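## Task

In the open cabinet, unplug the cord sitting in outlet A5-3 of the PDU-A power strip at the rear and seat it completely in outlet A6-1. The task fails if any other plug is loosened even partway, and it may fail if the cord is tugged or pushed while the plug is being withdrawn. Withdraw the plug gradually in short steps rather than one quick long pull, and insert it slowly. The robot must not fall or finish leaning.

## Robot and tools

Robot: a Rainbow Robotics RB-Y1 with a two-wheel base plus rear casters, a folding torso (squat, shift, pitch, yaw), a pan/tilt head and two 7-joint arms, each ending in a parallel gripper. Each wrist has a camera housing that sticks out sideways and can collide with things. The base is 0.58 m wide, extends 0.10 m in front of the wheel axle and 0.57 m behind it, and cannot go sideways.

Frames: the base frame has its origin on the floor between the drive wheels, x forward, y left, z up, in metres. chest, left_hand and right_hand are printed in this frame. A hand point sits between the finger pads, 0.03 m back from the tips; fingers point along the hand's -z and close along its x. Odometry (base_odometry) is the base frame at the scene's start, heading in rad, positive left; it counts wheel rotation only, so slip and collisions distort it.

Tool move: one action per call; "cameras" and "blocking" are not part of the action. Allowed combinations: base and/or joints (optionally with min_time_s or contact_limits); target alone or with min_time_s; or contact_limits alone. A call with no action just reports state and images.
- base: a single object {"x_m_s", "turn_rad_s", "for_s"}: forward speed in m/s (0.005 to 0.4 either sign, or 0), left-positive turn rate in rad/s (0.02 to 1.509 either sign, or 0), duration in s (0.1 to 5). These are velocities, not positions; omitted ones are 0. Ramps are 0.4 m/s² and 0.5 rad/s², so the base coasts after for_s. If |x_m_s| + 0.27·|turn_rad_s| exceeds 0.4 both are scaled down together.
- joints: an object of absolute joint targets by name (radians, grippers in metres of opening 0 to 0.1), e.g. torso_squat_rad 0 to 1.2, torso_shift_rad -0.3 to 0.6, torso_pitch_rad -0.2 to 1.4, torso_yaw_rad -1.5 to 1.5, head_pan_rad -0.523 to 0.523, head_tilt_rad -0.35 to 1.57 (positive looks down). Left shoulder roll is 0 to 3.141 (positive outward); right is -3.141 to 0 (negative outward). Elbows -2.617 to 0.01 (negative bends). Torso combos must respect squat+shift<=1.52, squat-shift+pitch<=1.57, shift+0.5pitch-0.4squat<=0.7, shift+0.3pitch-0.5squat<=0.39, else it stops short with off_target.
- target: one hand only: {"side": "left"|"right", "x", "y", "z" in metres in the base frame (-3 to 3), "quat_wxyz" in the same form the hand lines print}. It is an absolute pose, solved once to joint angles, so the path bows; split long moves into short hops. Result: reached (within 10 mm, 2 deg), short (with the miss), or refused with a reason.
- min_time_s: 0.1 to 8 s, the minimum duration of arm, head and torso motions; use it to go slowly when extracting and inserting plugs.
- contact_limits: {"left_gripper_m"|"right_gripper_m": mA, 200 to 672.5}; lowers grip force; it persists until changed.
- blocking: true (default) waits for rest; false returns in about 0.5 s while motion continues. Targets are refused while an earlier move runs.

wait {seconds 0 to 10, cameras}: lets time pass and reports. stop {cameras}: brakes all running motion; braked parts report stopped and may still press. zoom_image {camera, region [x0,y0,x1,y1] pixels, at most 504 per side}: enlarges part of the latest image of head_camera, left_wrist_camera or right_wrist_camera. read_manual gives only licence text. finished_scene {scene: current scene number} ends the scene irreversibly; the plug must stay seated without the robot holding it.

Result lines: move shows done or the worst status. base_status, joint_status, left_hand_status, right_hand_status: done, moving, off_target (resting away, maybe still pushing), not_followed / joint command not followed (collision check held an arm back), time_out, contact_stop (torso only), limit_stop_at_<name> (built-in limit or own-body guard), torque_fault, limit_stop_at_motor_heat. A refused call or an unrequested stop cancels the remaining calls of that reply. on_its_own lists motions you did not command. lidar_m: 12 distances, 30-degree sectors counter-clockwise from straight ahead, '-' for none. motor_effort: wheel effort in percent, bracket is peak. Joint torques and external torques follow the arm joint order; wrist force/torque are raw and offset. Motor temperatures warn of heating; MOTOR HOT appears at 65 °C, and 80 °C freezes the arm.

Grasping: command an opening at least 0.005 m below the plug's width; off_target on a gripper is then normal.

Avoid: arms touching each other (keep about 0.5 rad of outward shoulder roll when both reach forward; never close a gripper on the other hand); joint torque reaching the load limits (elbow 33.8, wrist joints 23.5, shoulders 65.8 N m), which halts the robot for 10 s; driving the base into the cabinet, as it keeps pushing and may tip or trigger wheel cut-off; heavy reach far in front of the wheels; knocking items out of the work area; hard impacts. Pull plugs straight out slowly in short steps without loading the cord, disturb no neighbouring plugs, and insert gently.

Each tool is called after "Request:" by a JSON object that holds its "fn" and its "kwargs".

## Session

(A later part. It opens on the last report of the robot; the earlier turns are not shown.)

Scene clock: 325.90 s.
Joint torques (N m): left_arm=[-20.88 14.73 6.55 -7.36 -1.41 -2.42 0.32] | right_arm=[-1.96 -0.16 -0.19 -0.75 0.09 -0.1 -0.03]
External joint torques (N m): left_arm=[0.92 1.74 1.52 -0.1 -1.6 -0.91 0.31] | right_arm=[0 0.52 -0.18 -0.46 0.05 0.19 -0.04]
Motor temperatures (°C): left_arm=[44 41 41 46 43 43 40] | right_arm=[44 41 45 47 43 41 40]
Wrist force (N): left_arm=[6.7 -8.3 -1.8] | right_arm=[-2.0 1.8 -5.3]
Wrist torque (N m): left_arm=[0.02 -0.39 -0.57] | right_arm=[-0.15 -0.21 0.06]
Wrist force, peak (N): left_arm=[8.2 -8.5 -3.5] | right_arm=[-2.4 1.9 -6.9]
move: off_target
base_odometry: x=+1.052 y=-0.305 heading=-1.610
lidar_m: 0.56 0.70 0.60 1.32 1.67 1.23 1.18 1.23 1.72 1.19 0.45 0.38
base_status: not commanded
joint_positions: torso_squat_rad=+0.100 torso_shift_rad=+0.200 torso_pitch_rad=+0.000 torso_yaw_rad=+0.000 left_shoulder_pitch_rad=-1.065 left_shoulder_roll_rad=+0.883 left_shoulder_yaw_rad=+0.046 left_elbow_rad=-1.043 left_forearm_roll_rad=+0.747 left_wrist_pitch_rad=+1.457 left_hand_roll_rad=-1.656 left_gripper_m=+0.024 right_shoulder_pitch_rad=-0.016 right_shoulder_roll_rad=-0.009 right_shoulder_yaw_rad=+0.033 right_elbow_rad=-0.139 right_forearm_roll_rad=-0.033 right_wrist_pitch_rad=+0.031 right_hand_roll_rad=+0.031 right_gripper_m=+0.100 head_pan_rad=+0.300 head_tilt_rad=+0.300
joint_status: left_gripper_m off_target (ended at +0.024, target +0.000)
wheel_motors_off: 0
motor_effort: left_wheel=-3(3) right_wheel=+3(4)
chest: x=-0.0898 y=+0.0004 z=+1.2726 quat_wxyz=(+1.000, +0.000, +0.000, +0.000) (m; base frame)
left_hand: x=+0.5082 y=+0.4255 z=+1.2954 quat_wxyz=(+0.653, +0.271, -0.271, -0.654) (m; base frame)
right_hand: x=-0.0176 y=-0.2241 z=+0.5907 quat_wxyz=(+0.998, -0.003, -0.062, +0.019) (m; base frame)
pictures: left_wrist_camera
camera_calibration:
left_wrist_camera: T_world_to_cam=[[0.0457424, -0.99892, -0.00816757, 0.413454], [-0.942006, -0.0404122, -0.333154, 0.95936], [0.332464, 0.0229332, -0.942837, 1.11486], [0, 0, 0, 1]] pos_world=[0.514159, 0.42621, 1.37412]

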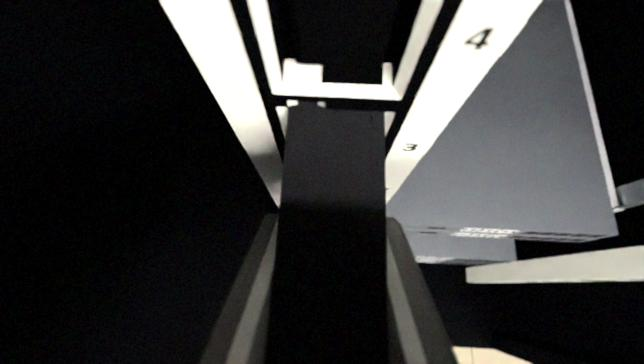

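Request:
{"fn": "move", "kwargs": {"target": {"side":"left","x":0.504,"y":0.4262,"z":1.2952,"quat_wxyz":[0.653,0.271,-0.271,-0.653]}, "min_time_s": 3, "cameras": []}}

Request:
{"fn": "move", "kwargs": {"target": {"side":"left","x":0.501,"y":0.4262,"z":1.2952,"quat_wxyz":[0.653,0.271,-0.271,-0.653]}, "min_time_s": 3, "cameras": ["left_wrist_camera"]}}

Request:
{"fn": "zoom_image", "kwargs": {"camera": "left_wrist_camera", "region": [240, 0, 440, 180]}}

Scene clock: 332.80 s.
Joint torques (N m): left_arm=[-16.01 16.85 7.28 -7.33 0.73 4.19 0.53] | right_arm=[-2.2 -0.18 -0.27 -0.69 0.15 -0.17 -0.01]
External joint torques (N m): left_arm=[5.59 3.74 2.13 -0.18 0.55 5.7 0.52] | right_arm=[-0.28 0.5 -0.26 -0.41 0.11 0.12 -0.02]
Motor temperatures (°C): left_arm=[44 41 41 46 43 43 40] | right_arm=[44 41 45 47 43 41 40]
Wrist force (N): left_arm=[-3.0 21.3 -29.1] | right_arm=[-1.7 2.0 -6.4]
Wrist torque (N m): left_arm=[0.07 0.14 -0.27] | right_arm=[-0.21 -0.17 0.07]
Wrist force, peak (N): left_arm=[-3.0 21.0 -29.6] | right_arm=[-1.1 1.8 -7.4]
move: done
base_odometry: x=+1.052 y=-0.305 heading=-1.611
lidar_m: 0.56 0.69 0.60 1.31 1.67 1.23 1.18 1.24 1.71 1.18 0.45 0.38
base_status: not commanded
joint_positions: torso_squat_rad=+0.100 torso_shift_rad=+0.201 torso_pitch_rad=+0.001 torso_yaw_rad=+0.000 left_shoulder_pitch_rad=-1.048 left_shoulder_roll_rad=+0.887 left_shoulder_yaw_rad=+0.053 left_elbow_rad=-1.074 left_forearm_roll_rad=+0.752 left_wrist_pitch_rad=+1.468 left_hand_roll_rad=-1.646 left_gripper_m=+0.023 right_shoulder_pitch_rad=-0.016 right_shoulder_roll_rad=-0.009 right_shoulder_yaw_rad=+0.033 right_elbow_rad=-0.139 right_forearm_roll_rad=-0.033 right_wrist_pitch_rad=+0.031 right_hand_roll_rad=+0.031 right_gripper_m=+0.100 head_pan_rad=+0.300 head_tilt_rad=+0.300
joint_status: all done
wheel_motors_off: 0
motor_effort: left_wheel=-13(13) right_wheel=+3(4)
chest: x=-0.0889 y=+0.0004 z=+1.2725 quat_wxyz=(+1.000, +0.000, +0.000, +0.000) (m; base frame)
left_hand: x=+0.5057 y=+0.4251 z=+1.2953 quat_wxyz=(+0.652, +0.271, -0.272, -0.654) (m; base frame)
left_hand_status: reached (checked arc, planned for 3.0 s): 2 mm and 0.1 deg off.
right_hand: x=-0.0176 y=-0.2241 z=+0.5906 quat_wxyz=(+0.998, -0.003, -0.061, +0.019) (m; base frame)
pictures: none
No camera images: "cameras" was empty.

Scene clock: 336.13 s.
Joint torques (N m): left_arm=[-15.96 18.19 8.04 -7.67 0.85 5.41 0.35] | right_arm=[-2.17 -0.4 -0.54 -0.69 0.14 -0.09 -0.07]
External joint torques (N m): left_arm=[5.44 4.99 2.77 -0.62 0.69 6.92 0.34] | right_arm=[-0.28 0.28 -0.53 -0.42 0.1 0.2 -0.08]
Motor temperatures (°C): left_arm=[44 41 41 46 43 43 40] | right_arm=[44 41 45 47 43 41 40]
Wrist force (N): left_arm=[-3.2 26.1 -38.0] | right_arm=[-0.9 0.8 -6.6]
Wrist torque (N m): left_arm=[0.15 0.44 -0.18] | right_arm=[-0.02 -0.08 0.03]
Wrist force, peak (N): left_arm=[-7.4 37.8 -50.2] | right_arm=[-2.5 1.5 -7.0]
move: done
base_odometry: x=+1.052 y=-0.305 heading=-1.611
lidar_m: 0.56 0.69 0.60 1.31 1.67 1.23 1.18 1.24 1.71 1.18 0.46 0.38
base_status: not commanded
joint_positions: torso_squat_rad=+0.100 torso_shift_rad=+0.201 torso_pitch_rad=+0.002 torso_yaw_rad=-0.001 left_shoulder_pitch_rad=-1.030 left_shoulder_roll_rad=+0.892 left_shoulder_yaw_rad=+0.061 left_elbow_rad=-1.106 left_forearm_roll_rad=+0.757 left_wrist_pitch_rad=+1.480 left_hand_roll_rad=-1.636 left_gripper_m=+0.023 right_shoulder_pitch_rad=-0.016 right_shoulder_roll_rad=-0.009 right_shoulder_yaw_rad=+0.033 right_elbow_rad=-0.139 right_forearm_roll_rad=-0.033 right_wrist_pitch_rad=+0.031 right_hand_roll_rad=+0.031 right_gripper_m=+0.100 head_pan_rad=+0.300 head_tilt_rad=+0.300
joint_status: all done
wheel_motors_off: 0
motor_effort: left_wheel=-23(24) right_wheel=+3(4)
chest: x=-0.0883 y=+0.0005 z=+1.2724 quat_wxyz=(+1.000, +0.000, +0.001, +0.000) (m; base frame)
left_hand: x=+0.5026 y=+0.4251 z=+1.2953 quat_wxyz=(+0.652, +0.271, -0.272, -0.654) (m; base frame)
left_hand_status: reached (checked arc, planned for 3.0 s): 2 mm and 0.1 deg off.
right_hand: x=-0.0177 y=-0.2241 z=+0.5905 quat_wxyz=(+0.998, -0.003, -0.060, +0.019) (m; base frame)
pictures: left_wrist_camera
camera_calibration:
left_wrist_camera: T_world_to_cam=[[0.044834, -0.998961, -0.00820859, 0.413852], [-0.941701, -0.0395186, -0.334122, 0.954736], [0.33345, 0.0227101, -0.942494, 1.11579], [0, 0, 0, 1]] pos_world=[0.508462, 0.425812, 1.37402]

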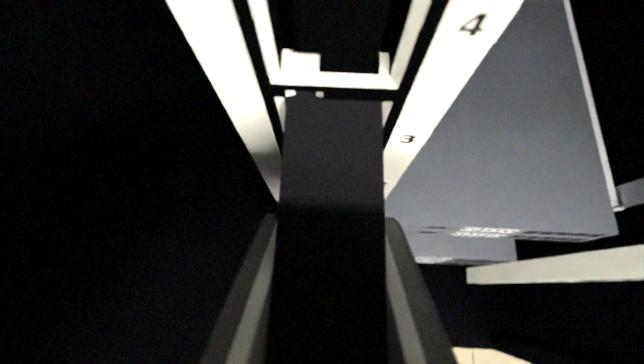

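Scaled by 2.520 from the camera's 644x364 image, which has a finer 1265x715 frame.

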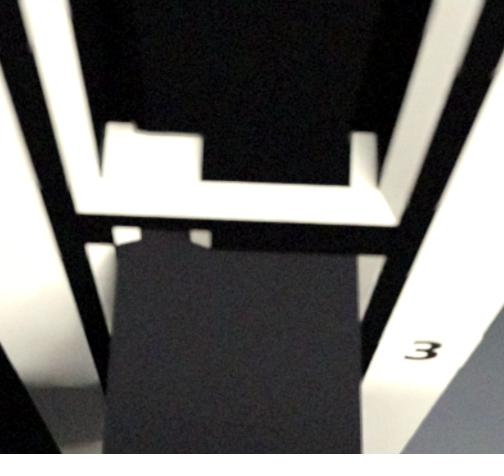

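Request:
{"fn": "move", "kwargs": {"joints": {"left_gripper_m":0.034}, "cameras": []}}

Request:
{"fn": "move", "kwargs": {"target": {"side":"left","x":0.510,"y":0.4258,"z":1.2975,"quat_wxyz":[0.653,0.271,-0.271,-0.653]}, "min_time_s": 2, "cameras": []}}

Request:
{"fn": "move", "kwargs": {"joints": {"left_gripper_m":0.0}, "cameras": []}}

Request:
{"fn": "move", "kwargs": {"target": {"side":"left","x":0.506,"y":0.4258,"z":1.2975,"quat_wxyz":[0.653,0.271,-0.271,-0.653]}, "min_time_s": 2, "cameras": []}}

Request:
{"fn": "move", "kwargs": {"target": {"side":"left","x":0.505,"y":0.4258,"z":1.3015,"quat_wxyz":[0.653,0.271,-0.271,-0.653]}, "min_time_s": 1.5, "cameras": ["left_wrist_camera"]}}

Request:
{"fn": "zoom_image", "kwargs": {"camera": "left_wrist_camera", "region": [240, 0, 440, 180]}}

Scene clock: 352.27 s.
Joint torques (N m): left_arm=[-20.31 12.87 6.74 -7.74 0.42 -1.33 0.12] | right_arm=[-2.38 -0.28 0.03 -0.57 0.06 -0.06 -0.03]
External joint torques (N m): left_arm=[1.08 -0.34 1.47 -0.7 0.26 0.18 0.11] | right_arm=[-0.42 0.4 0.04 -0.28 0.02 0.23 -0.04]
Motor temperatures (°C): left_arm=[43 41 41 46 43 44 40] | right_arm=[44 41 45 47 43 41 40]
Wrist force (N): left_arm=[0.4 -4.2 -4.2] | right_arm=[-2.4 1.1 -5.6]
Wrist torque (N m): left_arm=[0.06 0.12 0.07] | right_arm=[-0.12 -0.23 0.09]
Wrist force, peak (N): left_arm=[-2.9 26.7 -37.4] | right_arm=[-2.0 1.0 -7.1]
move: done
base_odometry: x=+1.052 y=-0.305 heading=-1.610
lidar_m: 0.56 0.68 0.60 1.31 1.67 1.23 1.19 1.24 1.70 1.18 0.45 0.38
base_status: not commanded
joint_positions: torso_squat_rad=+0.100 torso_shift_rad=+0.200 torso_pitch_rad=+0.000 torso_yaw_rad=+0.000 left_shoulder_pitch_rad=-1.029 left_shoulder_roll_rad=+0.894 left_shoulder_yaw_rad=+0.061 left_elbow_rad=-1.106 left_forearm_roll_rad=+0.757 left_wrist_pitch_rad=+1.482 left_hand_roll_rad=-1.635 left_gripper_m=+0.034 right_shoulder_pitch_rad=-0.016 right_shoulder_roll_rad=-0.009 right_shoulder_yaw_rad=+0.033 right_elbow_rad=-0.139 right_forearm_roll_rad=-0.033 right_wrist_pitch_rad=+0.031 right_hand_roll_rad=+0.031 right_gripper_m=+0.100 head_pan_rad=+0.300 head_tilt_rad=+0.300
joint_status: all done
wheel_motors_off: 0
motor_effort: left_wheel=-3(23) right_wheel=+2(5)
chest: x=-0.0896 y=+0.0005 z=+1.2725 quat_wxyz=(+1.000, +0.000, +0.000, +0.000) (m; base frame)
left_hand: x=+0.5004 y=+0.4263 z=+1.2960 quat_wxyz=(+0.653, +0.271, -0.271, -0.653) (m; base frame)
right_hand: x=-0.0176 y=-0.2241 z=+0.5907 quat_wxyz=(+0.998, -0.003, -0.061, +0.019) (m; base frame)
pictures: none
No camera images: "cameras" was empty.

Scene clock: 354.60 s.
Joint torques (N m): left_arm=[-24.91 11.05 3.31 -6.9 0.1 -1.63 -0.31] | right_arm=[-2.07 -0.33 -0.2 -0.67 0.14 -0.1 -0.01]
External joint torques (N m): left_arm=[-3.08 -1.9 -1.69 0.35 -0.09 -0.12 -0.32] | right_arm=[-0.12 0.36 -0.19 -0.38 0.11 0.19 -0.02]
Motor temperatures (°C): left_arm=[43 41 41 46 43 44 40] | right_arm=[44 41 45 47 43 41 40]
Wrist force (N): left_arm=[0.4 -4.5 -4.5] | right_arm=[-0.8 1.1 -5.9]
Wrist torque (N m): left_arm=[0.09 0.12 0.09] | right_arm=[-0.09 -0.08 0.06]
Wrist force, peak (N): left_arm=[0.4 -4.7 -4.5] | right_arm=[-1.4 1.6 -6.9]
move: done
base_odometry: x=+1.052 y=-0.305 heading=-1.610
lidar_m: 0.55 0.69 0.61 1.31 1.67 1.23 1.18 1.24 1.71 1.18 0.45 0.38
base_status: not commanded
joint_positions: torso_squat_rad=+0.100 torso_shift_rad=+0.200 torso_pitch_rad=+0.000 torso_yaw_rad=+0.000 left_shoulder_pitch_rad=-1.071 left_shoulder_roll_rad=+0.883 left_shoulder_yaw_rad=+0.045 left_elbow_rad=-1.041 left_forearm_roll_rad=+0.744 left_wrist_pitch_rad=+1.456 left_hand_roll_rad=-1.654 left_gripper_m=+0.034 right_shoulder_pitch_rad=-0.016 right_shoulder_roll_rad=-0.009 right_shoulder_yaw_rad=+0.033 right_elbow_rad=-0.139 right_forearm_roll_rad=-0.033 right_wrist_pitch_rad=+0.031 right_hand_roll_rad=+0.031 right_gripper_m=+0.100 head_pan_rad=+0.300 head_tilt_rad=+0.300
joint_status: all done
wheel_motors_off: 0
motor_effort: left_wheel=-3(4) right_wheel=+2(3)
chest: x=-0.0896 y=+0.0005 z=+1.2725 quat_wxyz=(+1.000, +0.000, +0.000, +0.000) (m; base frame)
left_hand: x=+0.5090 y=+0.4258 z=+1.2976 quat_wxyz=(+0.653, +0.273, -0.271, -0.652) (m; base frame)
left_hand_status: reached (checked arc, planned for 2.0 s): 1 mm and 0.2 deg off.
right_hand: x=-0.0176 y=-0.2241 z=+0.5907 quat_wxyz=(+0.998, -0.003, -0.061, +0.019) (m; base frame)
pictures: none
No camera images: "cameras" was empty.

Scene clock: 355.47 s.
Joint torques (N m): left_arm=[-24.06 14.11 3.99 -6.8 -1.13 -2.3 0.29] | right_arm=[-2.39 -0.19 -0.1 -0.61 0.15 -0.14 0.06]
External joint torques (N m): left_arm=[-2.23 1.16 -1.02 0.46 -1.32 -0.78 0.28] | right_arm=[-0.44 0.49 -0.09 -0.31 0.11 0.15 0.05]
Motor temperatures (°C): left_arm=[43 41 41 46 43 44 40] | right_arm=[44 41 45 47 43 41 40]
Wrist force (N): left_arm=[5.9 -8.0 -1.0] | right_arm=[-1.9 1.3 -6.5]
Wrist torque (N m): left_arm=[0.05 -0.30 -0.46] | right_arm=[-0.07 -0.21 0.04]
Wrist force, peak (N): left_arm=[8.7 -8.4 -3.6] | right_arm=[-1.8 1.7 -7.2]
move: off_target
base_odometry: x=+1.052 y=-0.305 heading=-1.610
lidar_m: 0.56 0.69 0.60 1.31 1.67 1.23 1.19 1.24 1.71 1.17 0.45 0.37
base_status: not commanded
joint_positions: torso_squat_rad=+0.100 torso_shift_rad=+0.200 torso_pitch_rad=+0.000 torso_yaw_rad=+0.000 left_shoulder_pitch_rad=-1.071 left_shoulder_roll_rad=+0.883 left_shoulder_yaw_rad=+0.044 left_elbow_rad=-1.041 left_forearm_roll_rad=+0.744 left_wrist_pitch_rad=+1.456 left_hand_roll_rad=-1.655 left_gripper_m=+0.023 right_shoulder_pitch_rad=-0.016 right_shoulder_roll_rad=-0.009 right_shoulder_yaw_rad=+0.033 right_elbow_rad=-0.139 right_forearm_roll_rad=-0.033 right_wrist_pitch_rad=+0.031 right_hand_roll_rad=+0.031 right_gripper_m=+0.100 head_pan_rad=+0.300 head_tilt_rad=+0.300
joint_status: left_gripper_m off_target (ended at +0.023, target +0.000)
wheel_motors_off: 0
motor_effort: left_wheel=-4(4) right_wheel=+3(4)
chest: x=-0.0896 y=+0.0004 z=+1.2725 quat_wxyz=(+1.000, +0.000, +0.000, +0.000) (m; base frame)
left_hand: x=+0.5091 y=+0.4251 z=+1.2975 quat_wxyz=(+0.653, +0.272, -0.272, -0.653) (m; base frame)
right_hand: x=-0.0176 y=-0.2241 z=+0.5907 quat_wxyz=(+0.998, -0.003, -0.061, +0.019) (m; base frame)
pictures: none
No camera images: "cameras" was empty.

Scene clock: 357.80 s.
Joint torques (N m): left_arm=[-17.67 16.26 7.5 -7.75 0.58 3.07 0.49] | right_arm=[-2.44 -0.4 -0.21 -0.49 0.08 -0.11 0.04]
External joint torques (N m): left_arm=[4.04 3.25 2.43 -0.56 0.4 4.58 0.48] | right_arm=[-0.51 0.28 -0.2 -0.21 0.04 0.18 0.03]
Motor temperatures (°C): left_arm=[43 41 41 46 43 44 40] | right_arm=[44 41 45 47 43 41 40]
Wrist force (N): left_arm=[-1.8 15.8 -24.8] | right_arm=[-1.3 1.4 -6.4]
Wrist torque (N m): left_arm=[0.09 0.19 -0.25] | right_arm=[-0.11 -0.12 0.06]
Wrist force, peak (N): left_arm=[-1.7 16.2 -24.9] | right_arm=[-2.3 2.1 -6.9]
move: done
base_odometry: x=+1.052 y=-0.305 heading=-1.611
lidar_m: 0.56 0.69 0.59 1.30 1.67 1.23 1.19 1.24 1.71 1.18 0.44 0.38
base_status: not commanded
joint_positions: torso_squat_rad=+0.100 torso_shift_rad=+0.200 torso_pitch_rad=+0.001 torso_yaw_rad=+0.000 left_shoulder_pitch_rad=-1.062 left_shoulder_roll_rad=+0.886 left_shoulder_yaw_rad=+0.049 left_elbow_rad=-1.057 left_forearm_roll_rad=+0.749 left_wrist_pitch_rad=+1.466 left_hand_roll_rad=-1.650 left_gripper_m=+0.023 right_shoulder_pitch_rad=-0.016 right_shoulder_roll_rad=-0.009 right_shoulder_yaw_rad=+0.033 right_elbow_rad=-0.139 right_forearm_roll_rad=-0.033 right_wrist_pitch_rad=+0.031 right_hand_roll_rad=+0.031 right_gripper_m=+0.100 head_pan_rad=+0.300 head_tilt_rad=+0.300
joint_status: all done
wheel_motors_off: 0
motor_effort: left_wheel=-11(11) right_wheel=+4(4)
chest: x=-0.0891 y=+0.0004 z=+1.2725 quat_wxyz=(+1.000, +0.000, +0.000, +0.000) (m; base frame)
left_hand: x=+0.5072 y=+0.4249 z=+1.2977 quat_wxyz=(+0.652, +0.271, -0.272, -0.654) (m; base frame)
left_hand_status: reached (checked arc, planned for 2.0 s): 2 mm and 0.1 deg off.
right_hand: x=-0.0176 y=-0.2241 z=+0.5906 quat_wxyz=(+0.998, -0.003, -0.061, +0.019) (m; base frame)
pictures: none
No camera images: "cameras" was empty.

Scene clock: 359.63 s.
Joint torques (N m): left_arm=[-26.88 21.05 9.98 -10.91 0.95 3.43 0.39] | right_arm=[-1.99 -0.31 -0.29 -0.52 0.12 -0.15 0.02]
External joint torques (N m): left_arm=[-5.22 8.06 4.9 -3.77 0.77 4.93 0.38] | right_arm=[-0.1 0.38 -0.28 -0.25 0.09 0.14 0.02]
Motor temperatures (°C): left_arm=[43 41 41 46 43 44 40] | right_arm=[44 41 45 47 43 41 40]
Wrist force (N): left_arm=[-1.8 16.8 -42.3] | right_arm=[-2.1 1.4 -6.2]
Wrist torque (N m): left_arm=[0.10 0.49 -0.22] | right_arm=[-0.11 -0.21 0.07]
Wrist force, peak (N): left_arm=[-2.0 17.5 -42.6] | right_arm=[-2.3 2.1 -6.6]
move: done
base_odometry: x=+1.052 y=-0.305 heading=-1.611
lidar_m: 0.56 0.69 0.60 1.32 1.67 1.24 1.19 1.24 1.71 1.19 0.46 0.38
base_status: not commanded
joint_positions: torso_squat_rad=+0.100 torso_shift_rad=+0.201 torso_pitch_rad=+0.002 torso_yaw_rad=+0.000 left_shoulder_pitch_rad=-1.065 left_shoulder_roll_rad=+0.890 left_shoulder_yaw_rad=+0.049 left_elbow_rad=-1.062 left_forearm_roll_rad=+0.751 left_wrist_pitch_rad=+1.476 left_hand_roll_rad=-1.647 left_gripper_m=+0.023 right_shoulder_pitch_rad=-0.016 right_shoulder_roll_rad=-0.009 right_shoulder_yaw_rad=+0.033 right_elbow_rad=-0.139 right_forearm_roll_rad=-0.033 right_wrist_pitch_rad=+0.031 right_hand_roll_rad=+0.031 right_gripper_m=+0.100 head_pan_rad=+0.300 head_tilt_rad=+0.300
joint_status: all done
wheel_motors_off: 0
motor_effort: left_wheel=-17(17) right_wheel=+4(4)
chest: x=-0.0885 y=+0.0005 z=+1.2724 quat_wxyz=(+1.000, +0.000, +0.001, +0.000) (m; base frame)
left_hand: x=+0.5062 y=+0.4249 z=+1.2994 quat_wxyz=(+0.653, +0.270, -0.271, -0.654) (m; base frame)
left_hand_status: reached (checked arc, planned for 1.5 s): 3 mm and 0.2 deg off.
right_hand: x=-0.0177 y=-0.2241 z=+0.5905 quat_wxyz=(+0.998, -0.003, -0.061, +0.019) (m; base frame)
pictures: left_wrist_camera
camera_calibration:
left_wrist_camera: T_world_to_cam=[[0.0456288, -0.998926, -0.00799302, 0.41289], [-0.942818, -0.0404186, -0.330848, 0.956213], [0.330169, 0.0226322, -0.94365, 1.12167], [0, 0, 0, 1]] pos_world=[0.512355, 0.42571, 1.37813]

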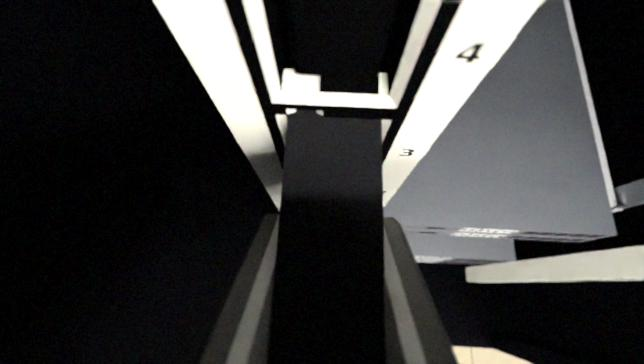

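Scaled by 2.520 from the camera's 644x364 image, which has a finer 1265x715 frame.

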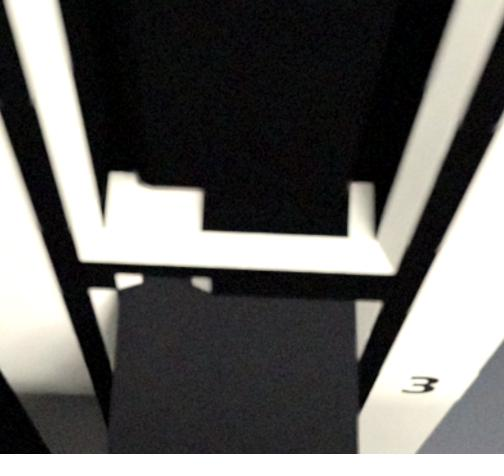

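Request:
{"fn": "move", "kwargs": {"target": {"side":"left","x":0.5035,"y":0.4258,"z":1.2945,"quat_wxyz":[0.653,0.271,-0.271,-0.653]}, "min_time_s": 1.5, "cameras": ["left_wrist_camera"]}}

Request:
{"fn": "zoom_image", "kwargs": {"camera": "left_wrist_camera", "region": [240, 0, 440, 180]}}

Request:
{"fn": "move", "kwargs": {"target": {"side":"left","x":0.502,"y":0.4258,"z":1.3010,"quat_wxyz":[0.653,0.271,-0.271,-0.653]}, "min_time_s": 1.5, "cameras": ["left_wrist_camera"]}}

Request:
{"fn": "zoom_image", "kwargs": {"camera": "left_wrist_camera", "region": [240, 0, 440, 180]}}

Scene clock: 365.57 s.
Joint torques (N m): left_arm=[-11.55 15.24 5.92 -5.78 1.29 7.56 0.23] | right_arm=[-2.05 -0.36 -0.17 -0.61 0.07 -0.12 0.03]
External joint torques (N m): left_arm=[9.94 2.09 0.7 1.3 1.13 9.08 0.22] | right_arm=[-0.16 0.33 -0.16 -0.34 0.03 0.17 0.03]
Motor temperatures (°C): left_arm=[44 41 41 46 43 44 40] | right_arm=[44 41 45 47 43 41 40]
Wrist force (N): left_arm=[-4.9 35.9 -38.5] | right_arm=[-2.1 1.7 -5.7]
Wrist torque (N m): left_arm=[0.58 0.54 -0.13] | right_arm=[-0.17 -0.21 0.05]
Wrist force, peak (N): left_arm=[-5.2 36.0 -38.7] | right_arm=[-1.6 2.1 -7.6]
move: done
base_odometry: x=+1.052 y=-0.305 heading=-1.611
lidar_m: 0.56 0.69 0.60 1.31 1.67 1.23 1.19 1.24 1.71 1.18 0.44 0.38
base_status: not commanded
joint_positions: torso_squat_rad=+0.100 torso_shift_rad=+0.201 torso_pitch_rad=+0.002 torso_yaw_rad=-0.001 left_shoulder_pitch_rad=-1.039 left_shoulder_roll_rad=+0.890 left_shoulder_yaw_rad=+0.058 left_elbow_rad=-1.094 left_forearm_roll_rad=+0.754 left_wrist_pitch_rad=+1.474 left_hand_roll_rad=-1.639 left_gripper_m=+0.023 right_shoulder_pitch_rad=-0.016 right_shoulder_roll_rad=-0.009 right_shoulder_yaw_rad=+0.033 right_elbow_rad=-0.139 right_forearm_roll_rad=-0.033 right_wrist_pitch_rad=+0.031 right_hand_roll_rad=+0.031 right_gripper_m=+0.100 head_pan_rad=+0.300 head_tilt_rad=+0.300
joint_status: all done
wheel_motors_off: 0
motor_effort: left_wheel=-20(20) right_wheel=+3(4)
chest: x=-0.0884 y=+0.0005 z=+1.2724 quat_wxyz=(+1.000, +0.000, +0.001, +0.000) (m; base frame)
left_hand: x=+0.5044 y=+0.4248 z=+1.2964 quat_wxyz=(+0.652, +0.272, -0.273, -0.653) (m; base frame)
left_hand_status: reached (checked arc, planned for 1.5 s): 2 mm and 0.3 deg off.
right_hand: x=-0.0177 y=-0.2241 z=+0.5905 quat_wxyz=(+0.998, -0.003, -0.061, +0.019) (m; base frame)
pictures: left_wrist_camera
camera_calibration:
left_wrist_camera: T_world_to_cam=[[0.0451436, -0.998946, -0.00828897, 0.413436], [-0.940627, -0.0397108, -0.337112, 0.960283], [0.336428, 0.0230153, -0.941428, 1.11327], [0, 0, 0, 1]] pos_world=[0.510068, 0.425512, 1.37522]

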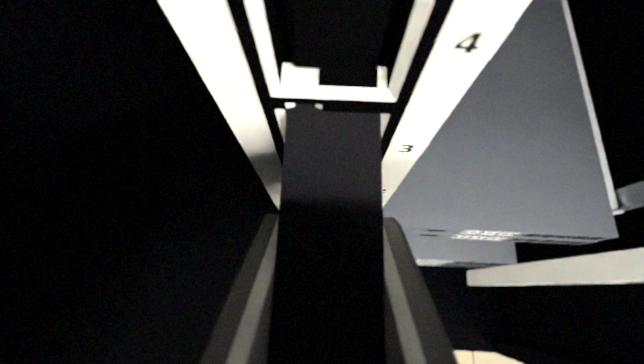

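Scaled by 2.520 from the camera's 644x364 image, which has a finer 1265x715 frame.

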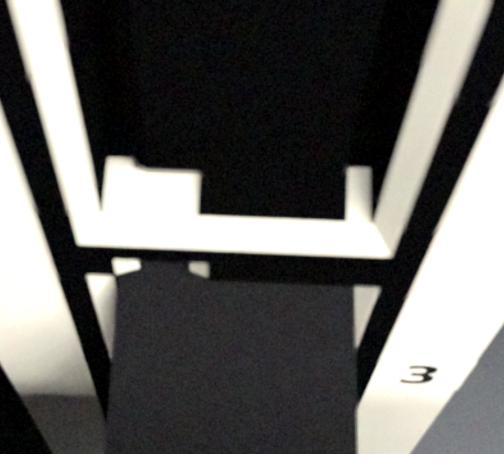

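Scene clock: 367.40 s.
Joint torques (N m): left_arm=[-28.09 21.85 7.64 -9.84 0.63 2.09 0.52] | right_arm=[-2.13 -0.48 -0.23 -0.56 0.18 -0.18 -0.01]
External joint torques (N m): left_arm=[-6.64 8.75 2.44 -2.81 0.47 3.6 0.51] | right_arm=[-0.24 0.21 -0.22 -0.29 0.15 0.11 -0.02]
Motor temperatures (°C): left_arm=[44 41 41 46 43 44 40] | right_arm=[44 41 45 47 43 41 40]
Wrist force (N): left_arm=[-0.3 12.7 -40.1] | right_arm=[-1.6 1.5 -6.0]
Wrist torque (N m): left_arm=[-0.24 0.56 -0.34] | right_arm=[-0.10 -0.14 0.07]
Wrist force, peak (N): left_arm=[-5.5 37.9 -44.6] | right_arm=[-2.0 1.4 -7.0]
move: done
base_odometry: x=+1.052 y=-0.305 heading=-1.611
lidar_m: 0.56 0.69 0.61 1.31 1.67 1.23 1.18 1.24 1.72 1.19 0.45 0.38
base_status: not commanded
joint_positions: torso_squat_rad=+0.100 torso_shift_rad=+0.201 torso_pitch_rad=+0.002 torso_yaw_rad=-0.001 left_shoulder_pitch_rad=-1.046 left_shoulder_roll_rad=+0.895 left_shoulder_yaw_rad=+0.057 left_elbow_rad=-1.094 left_forearm_roll_rad=+0.756 left_wrist_pitch_rad=+1.488 left_hand_roll_rad=-1.637 left_gripper_m=+0.023 right_shoulder_pitch_rad=-0.016 right_shoulder_roll_rad=-0.009 right_shoulder_yaw_rad=+0.033 right_elbow_rad=-0.139 right_forearm_roll_rad=-0.033 right_wrist_pitch_rad=+0.031 right_hand_roll_rad=+0.031 right_gripper_m=+0.100 head_pan_rad=+0.300 head_tilt_rad=+0.300
joint_status: all done
wheel_motors_off: 0
motor_effort: left_wheel=-21(23) right_wheel=+4(4)
chest: x=-0.0885 y=+0.0005 z=+1.2724 quat_wxyz=(+1.000, +0.000, +0.001, +0.000) (m; base frame)
left_hand: x=+0.5024 y=+0.4249 z=+1.2995 quat_wxyz=(+0.653, +0.270, -0.271, -0.654) (m; base frame)
left_hand_status: reached (checked arc, planned for 1.5 s): 2 mm and 0.1 deg off.
right_hand: x=-0.0177 y=-0.2241 z=+0.5905 quat_wxyz=(+0.998, -0.003, -0.061, +0.019) (m; base frame)
pictures: left_wrist_camera
camera_calibration:
left_wrist_camera: T_world_to_cam=[[0.0458314, -0.998921, -0.00756704, 0.412376], [-0.942462, -0.0407274, -0.331823, 0.953899], [0.331157, 0.0223396, -0.943311, 1.1223], [0, 0, 0, 1]] pos_world=[0.508457, 0.425709, 1.37832]

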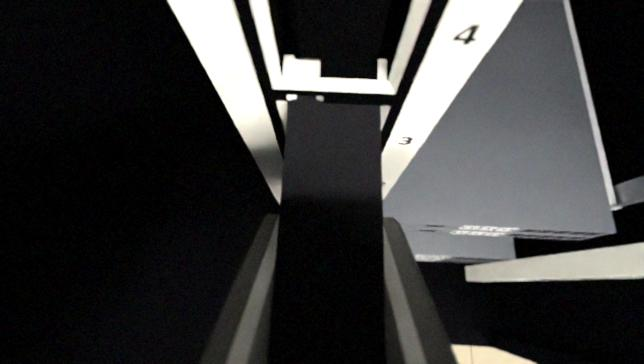

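Scaled by 2.520 from the camera's 644x364 image, which has a finer 1265x715 frame.

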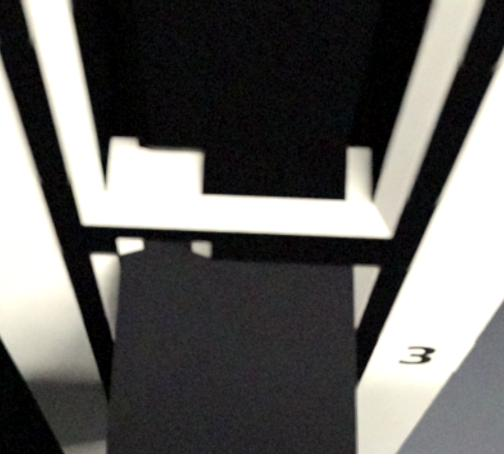

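Request:
{"fn": "move", "kwargs": {"joints": {"left_gripper_m":0.034}, "cameras": []}}

Request:
{"fn": "move", "kwargs": {"target": {"side":"left","x":0.511,"y":0.4255,"z":1.2955,"quat_wxyz":[0.653,0.271,-0.271,-0.653]}, "min_time_s": 2, "cameras": []}}

Request:
{"fn": "move", "kwargs": {"joints": {"left_gripper_m":0.0}, "cameras": []}}

Request:
{"fn": "move", "kwargs": {"target": {"side":"left","x":0.5065,"y":0.4255,"z":1.2955,"quat_wxyz":[0.653,0.271,-0.271,-0.653]}, "min_time_s": 2, "cameras": []}}

Request:
{"fn": "move", "kwargs": {"target": {"side":"left","x":0.5065,"y":0.4305,"z":1.2955,"quat_wxyz":[0.653,0.271,-0.271,-0.653]}, "min_time_s": 2, "cameras": ["left_wrist_camera"]}}

Request:
{"fn": "zoom_image", "kwargs": {"camera": "left_wrist_camera", "region": [240, 0, 440, 180]}}

Request:
{"fn": "move", "kwargs": {"target": {"side":"left","x":0.5060,"y":0.4205,"z":1.2955,"quat_wxyz":[0.653,0.271,-0.271,-0.653]}, "min_time_s": 2, "cameras": ["left_wrist_camera"]}}

Request:
{"fn": "zoom_image", "kwargs": {"camera": "left_wrist_camera", "region": [240, 0, 440, 180]}}

Scene clock: 393.40 s.
Joint torques (N m): left_arm=[-24.36 12.83 6.46 -8.17 0.42 -1.29 0.17] | right_arm=[-2.14 -0.21 -0.28 -0.63 0.13 -0.15 -0.11]
External joint torques (N m): left_arm=[-2.92 -0.26 1.26 -1.15 0.26 0.22 0.16] | right_arm=[-0.19 0.48 -0.26 -0.34 0.09 0.14 -0.11]
Motor temperatures (°C): left_arm=[44 42 41 47 43 43 40] | right_arm=[44 41 45 47 43 41 40]
Wrist force (N): left_arm=[-0.6 -4.3 -4.1] | right_arm=[-2.1 1.9 -6.4]
Wrist torque (N m): left_arm=[0.09 -0.01 0.06] | right_arm=[-0.15 -0.18 0.03]
Wrist force, peak (N): left_arm=[0.1 12.9 -40.5] | right_arm=[-2.2 1.3 -6.8]
move: done
base_odometry: x=+1.052 y=-0.305 heading=-1.610
lidar_m: 0.56 0.69 0.60 1.32 1.67 1.24 1.19 1.24 1.71 1.18 0.45 0.37
base_status: not commanded
joint_positions: torso_squat_rad=+0.100 torso_shift_rad=+0.200 torso_pitch_rad=+0.000 torso_yaw_rad=+0.000 left_shoulder_pitch_rad=-1.047 left_shoulder_roll_rad=+0.897 left_shoulder_yaw_rad=+0.058 left_elbow_rad=-1.094 left_forearm_roll_rad=+0.756 left_wrist_pitch_rad=+1.489 left_hand_roll_rad=-1.637 left_gripper_m=+0.034 right_shoulder_pitch_rad=-0.016 right_shoulder_roll_rad=-0.009 right_shoulder_yaw_rad=+0.033 right_elbow_rad=-0.139 right_forearm_roll_rad=-0.033 right_wrist_pitch_rad=+0.031 right_hand_roll_rad=+0.031 right_gripper_m=+0.100 head_pan_rad=+0.300 head_tilt_rad=+0.300
joint_status: all done
wheel_motors_off: 0
motor_effort: left_wheel=-4(20) right_wheel=+3(5)
chest: x=-0.0896 y=+0.0005 z=+1.2725 quat_wxyz=(+1.000, +0.000, +0.000, +0.000) (m; base frame)
left_hand: x=+0.5006 y=+0.4261 z=+1.3018 quat_wxyz=(+0.653, +0.272, -0.271, -0.653) (m; base frame)
right_hand: x=-0.0176 y=-0.2241 z=+0.5907 quat_wxyz=(+0.998, -0.003, -0.061, +0.019) (m; base frame)
pictures: none
No camera images: "cameras" was empty.

Scene clock: 395.73 s.
Joint torques (N m): left_arm=[-22.76 4.15 1.01 -5.11 0.28 -4.34 -0.2] | right_arm=[-2.38 -0.46 -0.21 -0.71 0.1 -0.14 -0.02]
External joint torques (N m): left_arm=[-0.84 -8.77 -3.93 2.2 0.08 -2.82 -0.21] | right_arm=[-0.39 0.22 -0.2 -0.4 0.06 0.16 -0.02]
Motor temperatures (°C): left_arm=[44 42 41 47 43 43 40] | right_arm=[44 41 45 47 43 41 40]
Wrist force (N): left_arm=[-0.9 -16.1 22.0] | right_arm=[-1.3 1.5 -6.8]
Wrist torque (N m): left_arm=[-0.18 -0.17 -0.01] | right_arm=[-0.12 -0.12 0.07]
Wrist force, peak (N): left_arm=[1.8 -18.6 24.0] | right_arm=[-2.4 1.6 -7.0]
move: done
base_odometry: x=+1.052 y=-0.305 heading=-1.610
lidar_m: 0.56 0.69 0.60 1.32 1.67 1.24 1.18 1.23 1.71 1.17 0.45 0.38
base_status: not commanded
joint_positions: torso_squat_rad=+0.100 torso_shift_rad=+0.199 torso_pitch_rad=-0.001 torso_yaw_rad=+0.000 left_shoulder_pitch_rad=-1.078 left_shoulder_roll_rad=+0.882 left_shoulder_yaw_rad=+0.042 left_elbow_rad=-1.024 left_forearm_roll_rad=+0.743 left_wrist_pitch_rad=+1.450 left_hand_roll_rad=-1.661 left_gripper_m=+0.034 right_shoulder_pitch_rad=-0.016 right_shoulder_roll_rad=-0.009 right_shoulder_yaw_rad=+0.033 right_elbow_rad=-0.139 right_forearm_roll_rad=-0.033 right_wrist_pitch_rad=+0.031 right_hand_roll_rad=+0.031 right_gripper_m=+0.100 head_pan_rad=+0.300 head_tilt_rad=+0.300
joint_status: all done
wheel_motors_off: 0
motor_effort: left_wheel=+5(5) right_wheel=+2(3)
chest: x=-0.0904 y=+0.0004 z=+1.2726 quat_wxyz=(+1.000, +0.000, -0.001, +0.000) (m; base frame)
left_hand: x=+0.5097 y=+0.4266 z=+1.2973 quat_wxyz=(+0.653, +0.272, -0.271, -0.652) (m; base frame)
left_hand_status: reached (checked arc, planned for 2.0 s): 3 mm and 0.2 deg off.
right_hand: x=-0.0175 y=-0.2240 z=+0.5909 quat_wxyz=(+0.998, -0.003, -0.062, +0.019) (m; base frame)
pictures: none
No camera images: "cameras" was empty.

Scene clock: 396.60 s.
Joint torques (N m): left_arm=[-21.45 11.08 2.69 -5.11 -1.74 -5.12 0.26] | right_arm=[-2.4 -0.32 -0.07 -0.64 0.17 -0.11 0.06]
External joint torques (N m): left_arm=[0.48 -1.83 -2.25 2.21 -1.92 -3.61 0.25] | right_arm=[-0.41 0.35 -0.06 -0.33 0.14 0.19 0.05]
Motor temperatures (°C): left_arm=[44 42 41 47 43 43 40] | right_arm=[44 41 45 47 43 41 40]
Wrist force (N): left_arm=[9.6 -19.7 20.9] | right_arm=[-1.7 1.7 -7.0]
Wrist torque (N m): left_arm=[-0.06 -0.41 -0.57] | right_arm=[-0.14 -0.19 0.09]
Wrist force, peak (N): left_arm=[13.6 -19.6 21.6] | right_arm=[-1.7 1.7 -7.0]
move: off_target
base_odometry: x=+1.052 y=-0.305 heading=-1.610
lidar_m: 0.56 0.70 0.61 1.32 1.66 1.23 1.18 1.24 1.71 1.18 0.45 0.38
base_status: not commanded
joint_positions: torso_squat_rad=+0.100 torso_shift_rad=+0.199 torso_pitch_rad=-0.001 torso_yaw_rad=+0.000 left_shoulder_pitch_rad=-1.078 left_shoulder_roll_rad=+0.880 left_shoulder_yaw_rad=+0.042 left_elbow_rad=-1.024 left_forearm_roll_rad=+0.744 left_wrist_pitch_rad=+1.450 left_hand_roll_rad=-1.661 left_gripper_m=+0.023 right_shoulder_pitch_rad=-0.016 right_shoulder_roll_rad=-0.009 right_shoulder_yaw_rad=+0.033 right_elbow_rad=-0.139 right_forearm_roll_rad=-0.033 right_wrist_pitch_rad=+0.031 right_hand_roll_rad=+0.031 right_gripper_m=+0.100 head_pan_rad=+0.300 head_tilt_rad=+0.300
joint_status: left_gripper_m off_target (ended at +0.023, target +0.000)
wheel_motors_off: 0
motor_effort: left_wheel=+5(5) right_wheel=+3(4)
chest: x=-0.0904 y=+0.0002 z=+1.2726 quat_wxyz=(+1.000, +0.000, -0.001, +0.000) (m; base frame)
left_hand: x=+0.5100 y=+0.4252 z=+1.2970 quat_wxyz=(+0.653, +0.272, -0.272, -0.653) (m; base frame)
right_hand: x=-0.0175 y=-0.2241 z=+0.5908 quat_wxyz=(+0.998, -0.003, -0.062, +0.019) (m; base frame)
pictures: none
No camera images: "cameras" was empty.

Scene clock: 398.93 s.
Joint torques (N m): left_arm=[-13.61 11.94 5.02 -4.95 0.12 1.62 0.36] | right_arm=[-2.05 -0.58 0.02 -0.69 0.16 -0.08 -0.03]
External joint torques (N m): left_arm=[8.15 -1.07 -0.03 2.27 -0.06 3.13 0.35] | right_arm=[-0.08 0.1 0.03 -0.39 0.12 0.21 -0.03]
Motor temperatures (°C): left_arm=[44 42 41 47 43 43 40] | right_arm=[44 41 45 47 43 41 40]
Wrist force (N): left_arm=[-0.1 9.4 -4.5] | right_arm=[-2.0 1.4 -5.9]
Wrist torque (N m): left_arm=[0.09 0.02 -0.21] | right_arm=[-0.13 -0.20 0.07]
Wrist force, peak (N): left_arm=[10.5 -19.4 20.8] | right_arm=[-2.4 1.3 -6.8]
move: done
base_odometry: x=+1.052 y=-0.305 heading=-1.610
lidar_m: 0.55 0.70 0.59 1.31 1.67 1.23 1.19 1.24 1.72 1.18 0.45 0.38
base_status: not commanded
joint_positions: torso_squat_rad=+0.100 torso_shift_rad=+0.200 torso_pitch_rad=+0.000 torso_yaw_rad=+0.000 left_shoulder_pitch_rad=-1.063 left_shoulder_roll_rad=+0.884 left_shoulder_yaw_rad=+0.047 left_elbow_rad=-1.050 left_forearm_roll_rad=+0.748 left_wrist_pitch_rad=+1.459 left_hand_roll_rad=-1.653 left_gripper_m=+0.023 right_shoulder_pitch_rad=-0.016 right_shoulder_roll_rad=-0.009 right_shoulder_yaw_rad=+0.033 right_elbow_rad=-0.139 right_forearm_roll_rad=-0.033 right_wrist_pitch_rad=+0.031 right_hand_roll_rad=+0.031 right_gripper_m=+0.100 head_pan_rad=+0.300 head_tilt_rad=+0.300
joint_status: all done
wheel_motors_off: 0
motor_effort: left_wheel=-4(5) right_wheel=+4(4)
chest: x=-0.0898 y=+0.0002 z=+1.2726 quat_wxyz=(+1.000, +0.000, +0.000, +0.000) (m; base frame)
left_hand: x=+0.5077 y=+0.4248 z=+1.2968 quat_wxyz=(+0.652, +0.272, -0.272, -0.653) (m; base frame)
left_hand_status: reached (checked arc, planned for 2.0 s): 2 mm and 0.2 deg off.
right_hand: x=-0.0175 y=-0.2241 z=+0.5907 quat_wxyz=(+0.998, -0.003, -0.062, +0.019) (m; base frame)
pictures: none
No camera images: "cameras" was empty.

Scene clock: 401.27 s.
Joint torques (N m): left_arm=[-14.86 22.22 7.12 -0.43 -4.23 -0.13 0.16] | right_arm=[-2.3 -0.35 0.01 -0.75 0.12 -0.16 0.01]
External joint torques (N m): left_arm=[6.86 9.14 2.11 6.83 -4.43 1.38 0.15] | right_arm=[-0.33 0.31 0.02 -0.45 0.08 0.13 0.01]
Motor temperatures (°C): left_arm=[44 42 41 46 43 43 40] | right_arm=[44 41 45 47 43 41 40]
Wrist force (N): left_arm=[18.5 3.8 -3.9] | right_arm=[-1.7 1.4 -5.9]
Wrist torque (N m): left_arm=[0.23 -0.42 -0.53] | right_arm=[-0.11 -0.20 0.11]
Wrist force, peak (N): left_arm=[18.9 4.0 -3.9] | right_arm=[-1.3 1.2 -7.3]
move: done
base_odometry: x=+1.052 y=-0.305 heading=-1.611
lidar_m: 0.56 0.69 0.61 1.32 1.67 1.23 1.18 1.24 1.71 1.18 0.45 0.38
base_status: not commanded
joint_positions: torso_squat_rad=+0.100 torso_shift_rad=+0.200 torso_pitch_rad=+0.000 torso_yaw_rad=+0.000 left_shoulder_pitch_rad=-1.063 left_shoulder_roll_rad=+0.888 left_shoulder_yaw_rad=+0.052 left_elbow_rad=-1.040 left_forearm_roll_rad=+0.754 left_wrist_pitch_rad=+1.455 left_hand_roll_rad=-1.666 left_gripper_m=+0.023 right_shoulder_pitch_rad=-0.016 right_shoulder_roll_rad=-0.009 right_shoulder_yaw_rad=+0.033 right_elbow_rad=-0.139 right_forearm_roll_rad=-0.033 right_wrist_pitch_rad=+0.031 right_hand_roll_rad=+0.031 right_gripper_m=+0.100 head_pan_rad=+0.300 head_tilt_rad=+0.300
joint_status: all done
wheel_motors_off: 0
motor_effort: left_wheel=-8(8) right_wheel=+5(5)
chest: x=-0.0898 y=+0.0001 z=+1.2726 quat_wxyz=(+1.000, +0.000, +0.000, +0.000) (m; base frame)
left_hand: x=+0.5074 y=+0.4278 z=+1.2966 quat_wxyz=(+0.651, +0.271, -0.273, -0.654) (m; base frame)
left_hand_status: reached (checked arc, planned for 2.0 s): 3 mm and 0.3 deg off.
right_hand: x=-0.0176 y=-0.2241 z=+0.5906 quat_wxyz=(+0.998, -0.003, -0.062, +0.019) (m; base frame)
pictures: left_wrist_camera
camera_calibration:
left_wrist_camera: T_world_to_cam=[[0.0426055, -0.999062, -0.00769569, 0.416833], [-0.941103, -0.0375454, -0.336029, 0.961211], [0.335425, 0.0215591, -0.94182, 1.11403], [0, 0, 0, 1]] pos_world=[0.513166, 0.428514, 1.37542]

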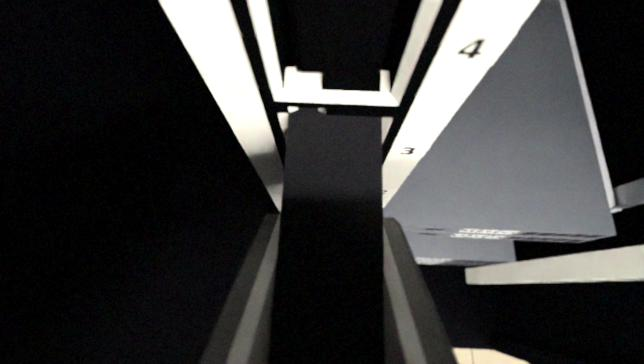

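Scaled by 2.520 from the camera's 644x364 image, which has a finer 1265x715 frame.

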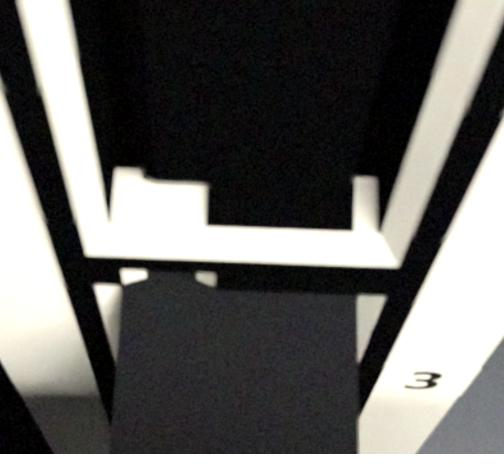

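Scene clock: 403.60 s.
Joint torques (N m): left_arm=[-16.2 4.6 0.4 -8.14 3.79 4.59 0.07] | right_arm=[-2.18 -0.32 -0.17 -0.61 0.12 -0.03 0.06]
External joint torques (N m): left_arm=[5.49 -8.39 -4.76 -1 3.63 6.1 0.06] | right_arm=[-0.24 0.37 -0.16 -0.32 0.09 0.26 0.05]
Motor temperatures (°C): left_arm=[44 42 41 46 43 43 40] | right_arm=[44 41 45 47 43 41 40]
Wrist force (N): left_arm=[-15.8 20.4 -18.5] | right_arm=[-1.8 1.6 -6.2]
Wrist torque (N m): left_arm=[0.44 0.84 0.18] | right_arm=[-0.11 -0.19 0.03]
Wrist force, peak (N): left_arm=[-16.4 20.5 -18.5] | right_arm=[-1.4 0.8 -7.1]
move: done
base_odometry: x=+1.052 y=-0.305 heading=-1.610
lidar_m: 0.56 0.69 0.60 1.30 1.67 1.23 1.18 1.24 1.71 1.18 0.45 0.38
base_status: not commanded
joint_positions: torso_squat_rad=+0.100 torso_shift_rad=+0.200 torso_pitch_rad=+0.000 torso_yaw_rad=+0.000 left_shoulder_pitch_rad=-1.053 left_shoulder_roll_rad=+0.882 left_shoulder_yaw_rad=+0.048 left_elbow_rad=-1.078 left_forearm_roll_rad=+0.746 left_wrist_pitch_rad=+1.469 left_hand_roll_rad=-1.635 left_gripper_m=+0.023 right_shoulder_pitch_rad=-0.016 right_shoulder_roll_rad=-0.009 right_shoulder_yaw_rad=+0.033 right_elbow_rad=-0.139 right_forearm_roll_rad=-0.033 right_wrist_pitch_rad=+0.031 right_hand_roll_rad=+0.031 right_gripper_m=+0.100 head_pan_rad=+0.300 head_tilt_rad=+0.300
joint_status: all done
wheel_motors_off: 0
motor_effort: left_wheel=-8(9) right_wheel=+3(5)
chest: x=-0.0893 y=+0.0006 z=+1.2725 quat_wxyz=(+1.000, +0.000, +0.000, +0.000) (m; base frame)
left_hand: x=+0.5066 y=+0.4222 z=+1.2968 quat_wxyz=(+0.653, +0.272, -0.272, -0.652) (m; base frame)
left_hand_status: reached (checked arc, planned for 2.0 s): 2 mm and 0.2 deg off.
right_hand: x=-0.0175 y=-0.2240 z=+0.5907 quat_wxyz=(+0.998, -0.003, -0.061, +0.019) (m; base frame)
pictures: left_wrist_camera
camera_calibration:
left_wrist_camera: T_world_to_cam=[[0.0485476, -0.99879, -0.00785405, 0.408323], [-0.940884, -0.0430911, -0.335976, 0.962441], [0.335231, 0.0237006, -0.941838, 1.11373], [0, 0, 0, 1]] pos_world=[0.512365, 0.422906, 1.37552]

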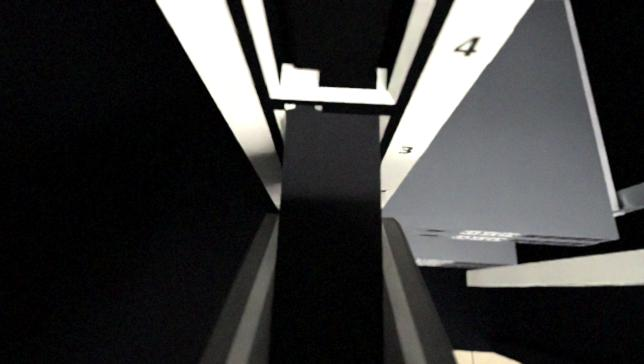

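Scaled by 2.520 from the camera's 644x364 image, which has a finer 1265x715 frame.

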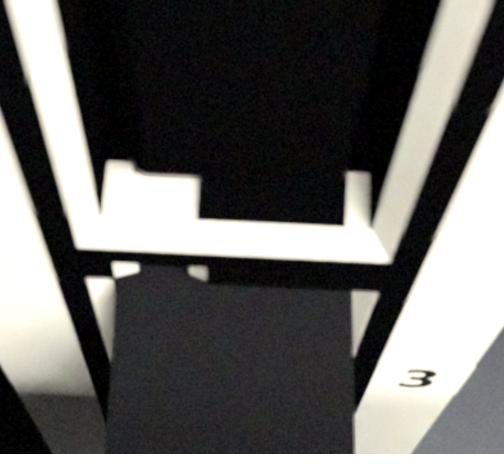

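Request:
{"fn": "move", "kwargs": {"target": {"side":"left","x":0.5035,"y":0.4355,"z":1.2955,"quat_wxyz":[0.653,0.271,-0.271,-0.653]}, "min_time_s": 2, "cameras": ["left_wrist_camera"]}}

Request:
{"fn": "zoom_image", "kwargs": {"camera": "left_wrist_camera", "region": [240, 0, 440, 180]}}

Request:
{"fn": "move", "kwargs": {"target": {"side":"left","x":0.5030,"y":0.4155,"z":1.2955,"quat_wxyz":[0.653,0.271,-0.271,-0.653]}, "min_time_s": 2, "cameras": ["left_wrist_camera"]}}

Request:
{"fn": "zoom_image", "kwargs": {"camera": "left_wrist_camera", "region": [240, 0, 440, 180]}}

Scene clock: 414.30 s.
Joint torques (N m): left_arm=[-10.18 31.84 10.27 0.44 -6.55 1.6 0.75] | right_arm=[-2.32 -0.29 -0.27 -0.54 0.05 -0.09 -0.03]
External joint torques (N m): left_arm=[11.36 18.62 5.2 7.65 -6.76 3.11 0.74] | right_arm=[-0.39 0.36 -0.26 -0.25 0.01 0.2 -0.04]
Motor temperatures (°C): left_arm=[44 42 41 46 43 43 40] | right_arm=[44 41 45 47 43 41 40]
Wrist force (N): left_arm=[27.9 13.0 -22.1] | right_arm=[-2.1 1.8 -6.0]
Wrist torque (N m): left_arm=[0.24 -0.68 -1.02] | right_arm=[-0.17 -0.21 0.07]
Wrist force, peak (N): left_arm=[27.7 13.5 -22.9] | right_arm=[-1.6 1.9 -7.0]
move: done
base_odometry: x=+1.052 y=-0.305 heading=-1.611
lidar_m: 0.56 0.68 0.61 1.32 1.67 1.24 1.18 1.24 1.71 1.18 0.45 0.38
base_status: not commanded
joint_positions: torso_squat_rad=+0.100 torso_shift_rad=+0.200 torso_pitch_rad=+0.001 torso_yaw_rad=-0.001 left_shoulder_pitch_rad=-1.050 left_shoulder_roll_rad=+0.896 left_shoulder_yaw_rad=+0.060 left_elbow_rad=-1.054 left_forearm_roll_rad=+0.762 left_wrist_pitch_rad=+1.461 left_hand_roll_rad=-1.669 left_gripper_m=+0.023 right_shoulder_pitch_rad=-0.016 right_shoulder_roll_rad=-0.009 right_shoulder_yaw_rad=+0.033 right_elbow_rad=-0.139 right_forearm_roll_rad=-0.033 right_wrist_pitch_rad=+0.031 right_hand_roll_rad=+0.031 right_gripper_m=+0.100 head_pan_rad=+0.300 head_tilt_rad=+0.300
joint_status: all done
wheel_motors_off: 0
motor_effort: left_wheel=-19(19) right_wheel=+7(7)
chest: x=-0.0892 y=+0.0000 z=+1.2725 quat_wxyz=(+1.000, +0.000, +0.000, +0.000) (m; base frame)
left_hand: x=+0.5051 y=+0.4303 z=+1.2968 quat_wxyz=(+0.650, +0.271, -0.274, -0.655) (m; base frame)
left_hand_status: reached (checked arc, planned for 2.0 s): 6 mm and 0.5 deg off.
right_hand: x=-0.0177 y=-0.2242 z=+0.5905 quat_wxyz=(+0.998, -0.003, -0.061, +0.019) (m; base frame)
pictures: left_wrist_camera
camera_calibration:
left_wrist_camera: T_world_to_cam=[[0.0400228, -0.999171, -0.00744925, 0.420464], [-0.940831, -0.0351731, -0.337046, 0.959319], [0.336504, 0.020498, -0.941459, 1.11428], [0, 0, 0, 1]] pos_world=[0.510769, 0.431017, 1.37552]

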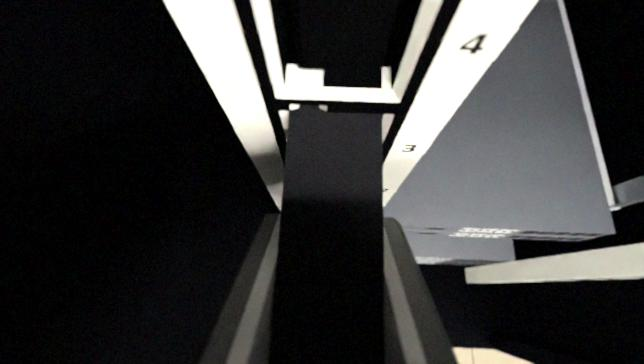

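Scaled by 2.520 from the camera's 644x364 image, which has a finer 1265x715 frame.

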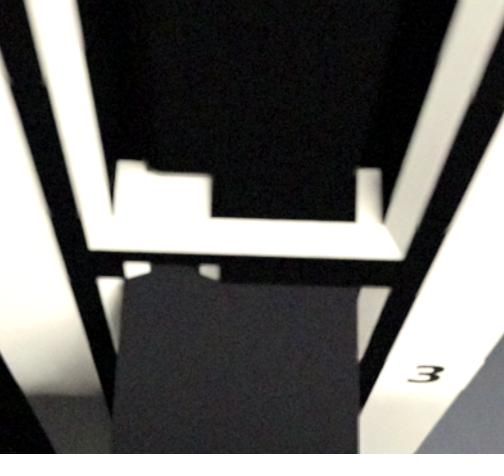

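Scene clock: 416.63 s.
Joint torques (N m): left_arm=[-17.41 -0.87 -0.6 -10.84 8.67 9.3 -0.22] | right_arm=[-2.03 -0.55 -0.29 -0.56 0.12 -0.13 -0.03]
External joint torques (N m): left_arm=[4.1 -13.9 -5.91 -3.84 8.54 10.82 -0.23] | right_arm=[-0.12 0.17 -0.27 -0.29 0.08 0.16 -0.04]
Motor temperatures (°C): left_arm=[43 41 41 46 44 44 40] | right_arm=[44 40 45 47 43 41 40]
Wrist force (N): left_arm=[-33.4 39.6 -39.6] | right_arm=[-2.2 0.4 -5.7]
Wrist torque (N m): left_arm=[1.07 2.08 0.43] | right_arm=[-0.01 -0.22 0.10]
Wrist force, peak (N): left_arm=[-33.8 40.0 -40.6] | right_arm=[-2.2 1.5 -7.0]
move: done
base_odometry: x=+1.052 y=-0.305 heading=-1.611
lidar_m: 0.56 0.69 0.60 1.31 1.67 1.25 1.19 1.23 1.71 1.17 0.45 0.38
base_status: not commanded
joint_positions: torso_squat_rad=+0.100 torso_shift_rad=+0.201 torso_pitch_rad=+0.002 torso_yaw_rad=+0.000 left_shoulder_pitch_rad=-1.035 left_shoulder_roll_rad=+0.884 left_shoulder_yaw_rad=+0.051 left_elbow_rad=-1.119 left_forearm_roll_rad=+0.747 left_wrist_pitch_rad=+1.484 left_hand_roll_rad=-1.613 left_gripper_m=+0.023 right_shoulder_pitch_rad=-0.016 right_shoulder_roll_rad=-0.009 right_shoulder_yaw_rad=+0.033 right_elbow_rad=-0.139 right_forearm_roll_rad=-0.033 right_wrist_pitch_rad=+0.031 right_hand_roll_rad=+0.031 right_gripper_m=+0.100 head_pan_rad=+0.300 head_tilt_rad=+0.300
joint_status: all done
wheel_motors_off: 0
motor_effort: left_wheel=-19(20) right_wheel=+0(8)
chest: x=-0.0885 y=+0.0009 z=+1.2724 quat_wxyz=(+1.000, -0.001, +0.001, +0.000) (m; base frame)
left_hand: x=+0.5038 y=+0.4193 z=+1.2965 quat_wxyz=(+0.654, +0.272, -0.272, -0.652) (m; base frame)
left_hand_status: reached (checked arc, planned for 2.0 s): 4 mm and 0.2 deg off.
right_hand: x=-0.0176 y=-0.2240 z=+0.5906 quat_wxyz=(+0.998, -0.004, -0.061, +0.019) (m; base frame)
pictures: left_wrist_camera
camera_calibration:
left_wrist_camera: T_world_to_cam=[[0.0499361, -0.998726, -0.00733202, 0.404205], [-0.941098, -0.044594, -0.335181, 0.95923], [0.334427, 0.0236378, -0.942125, 1.11529], [0, 0, 0, 1]] pos_world=[0.509563, 0.420103, 1.37522]

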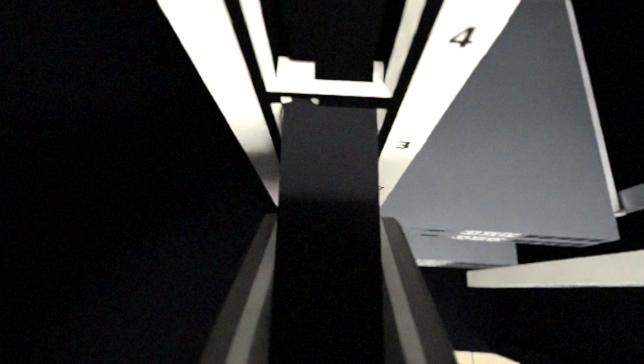

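Scaled by 2.520 from the camera's 644x364 image, which has a finer 1265x715 frame.

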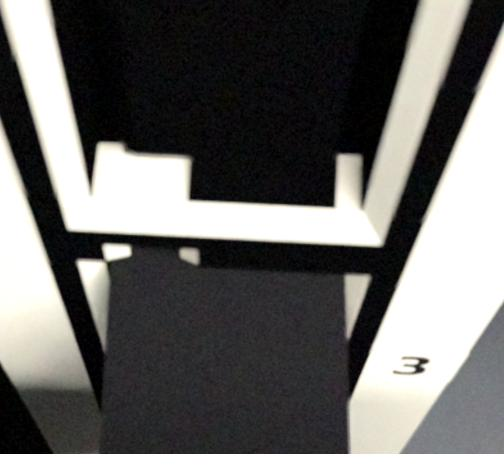

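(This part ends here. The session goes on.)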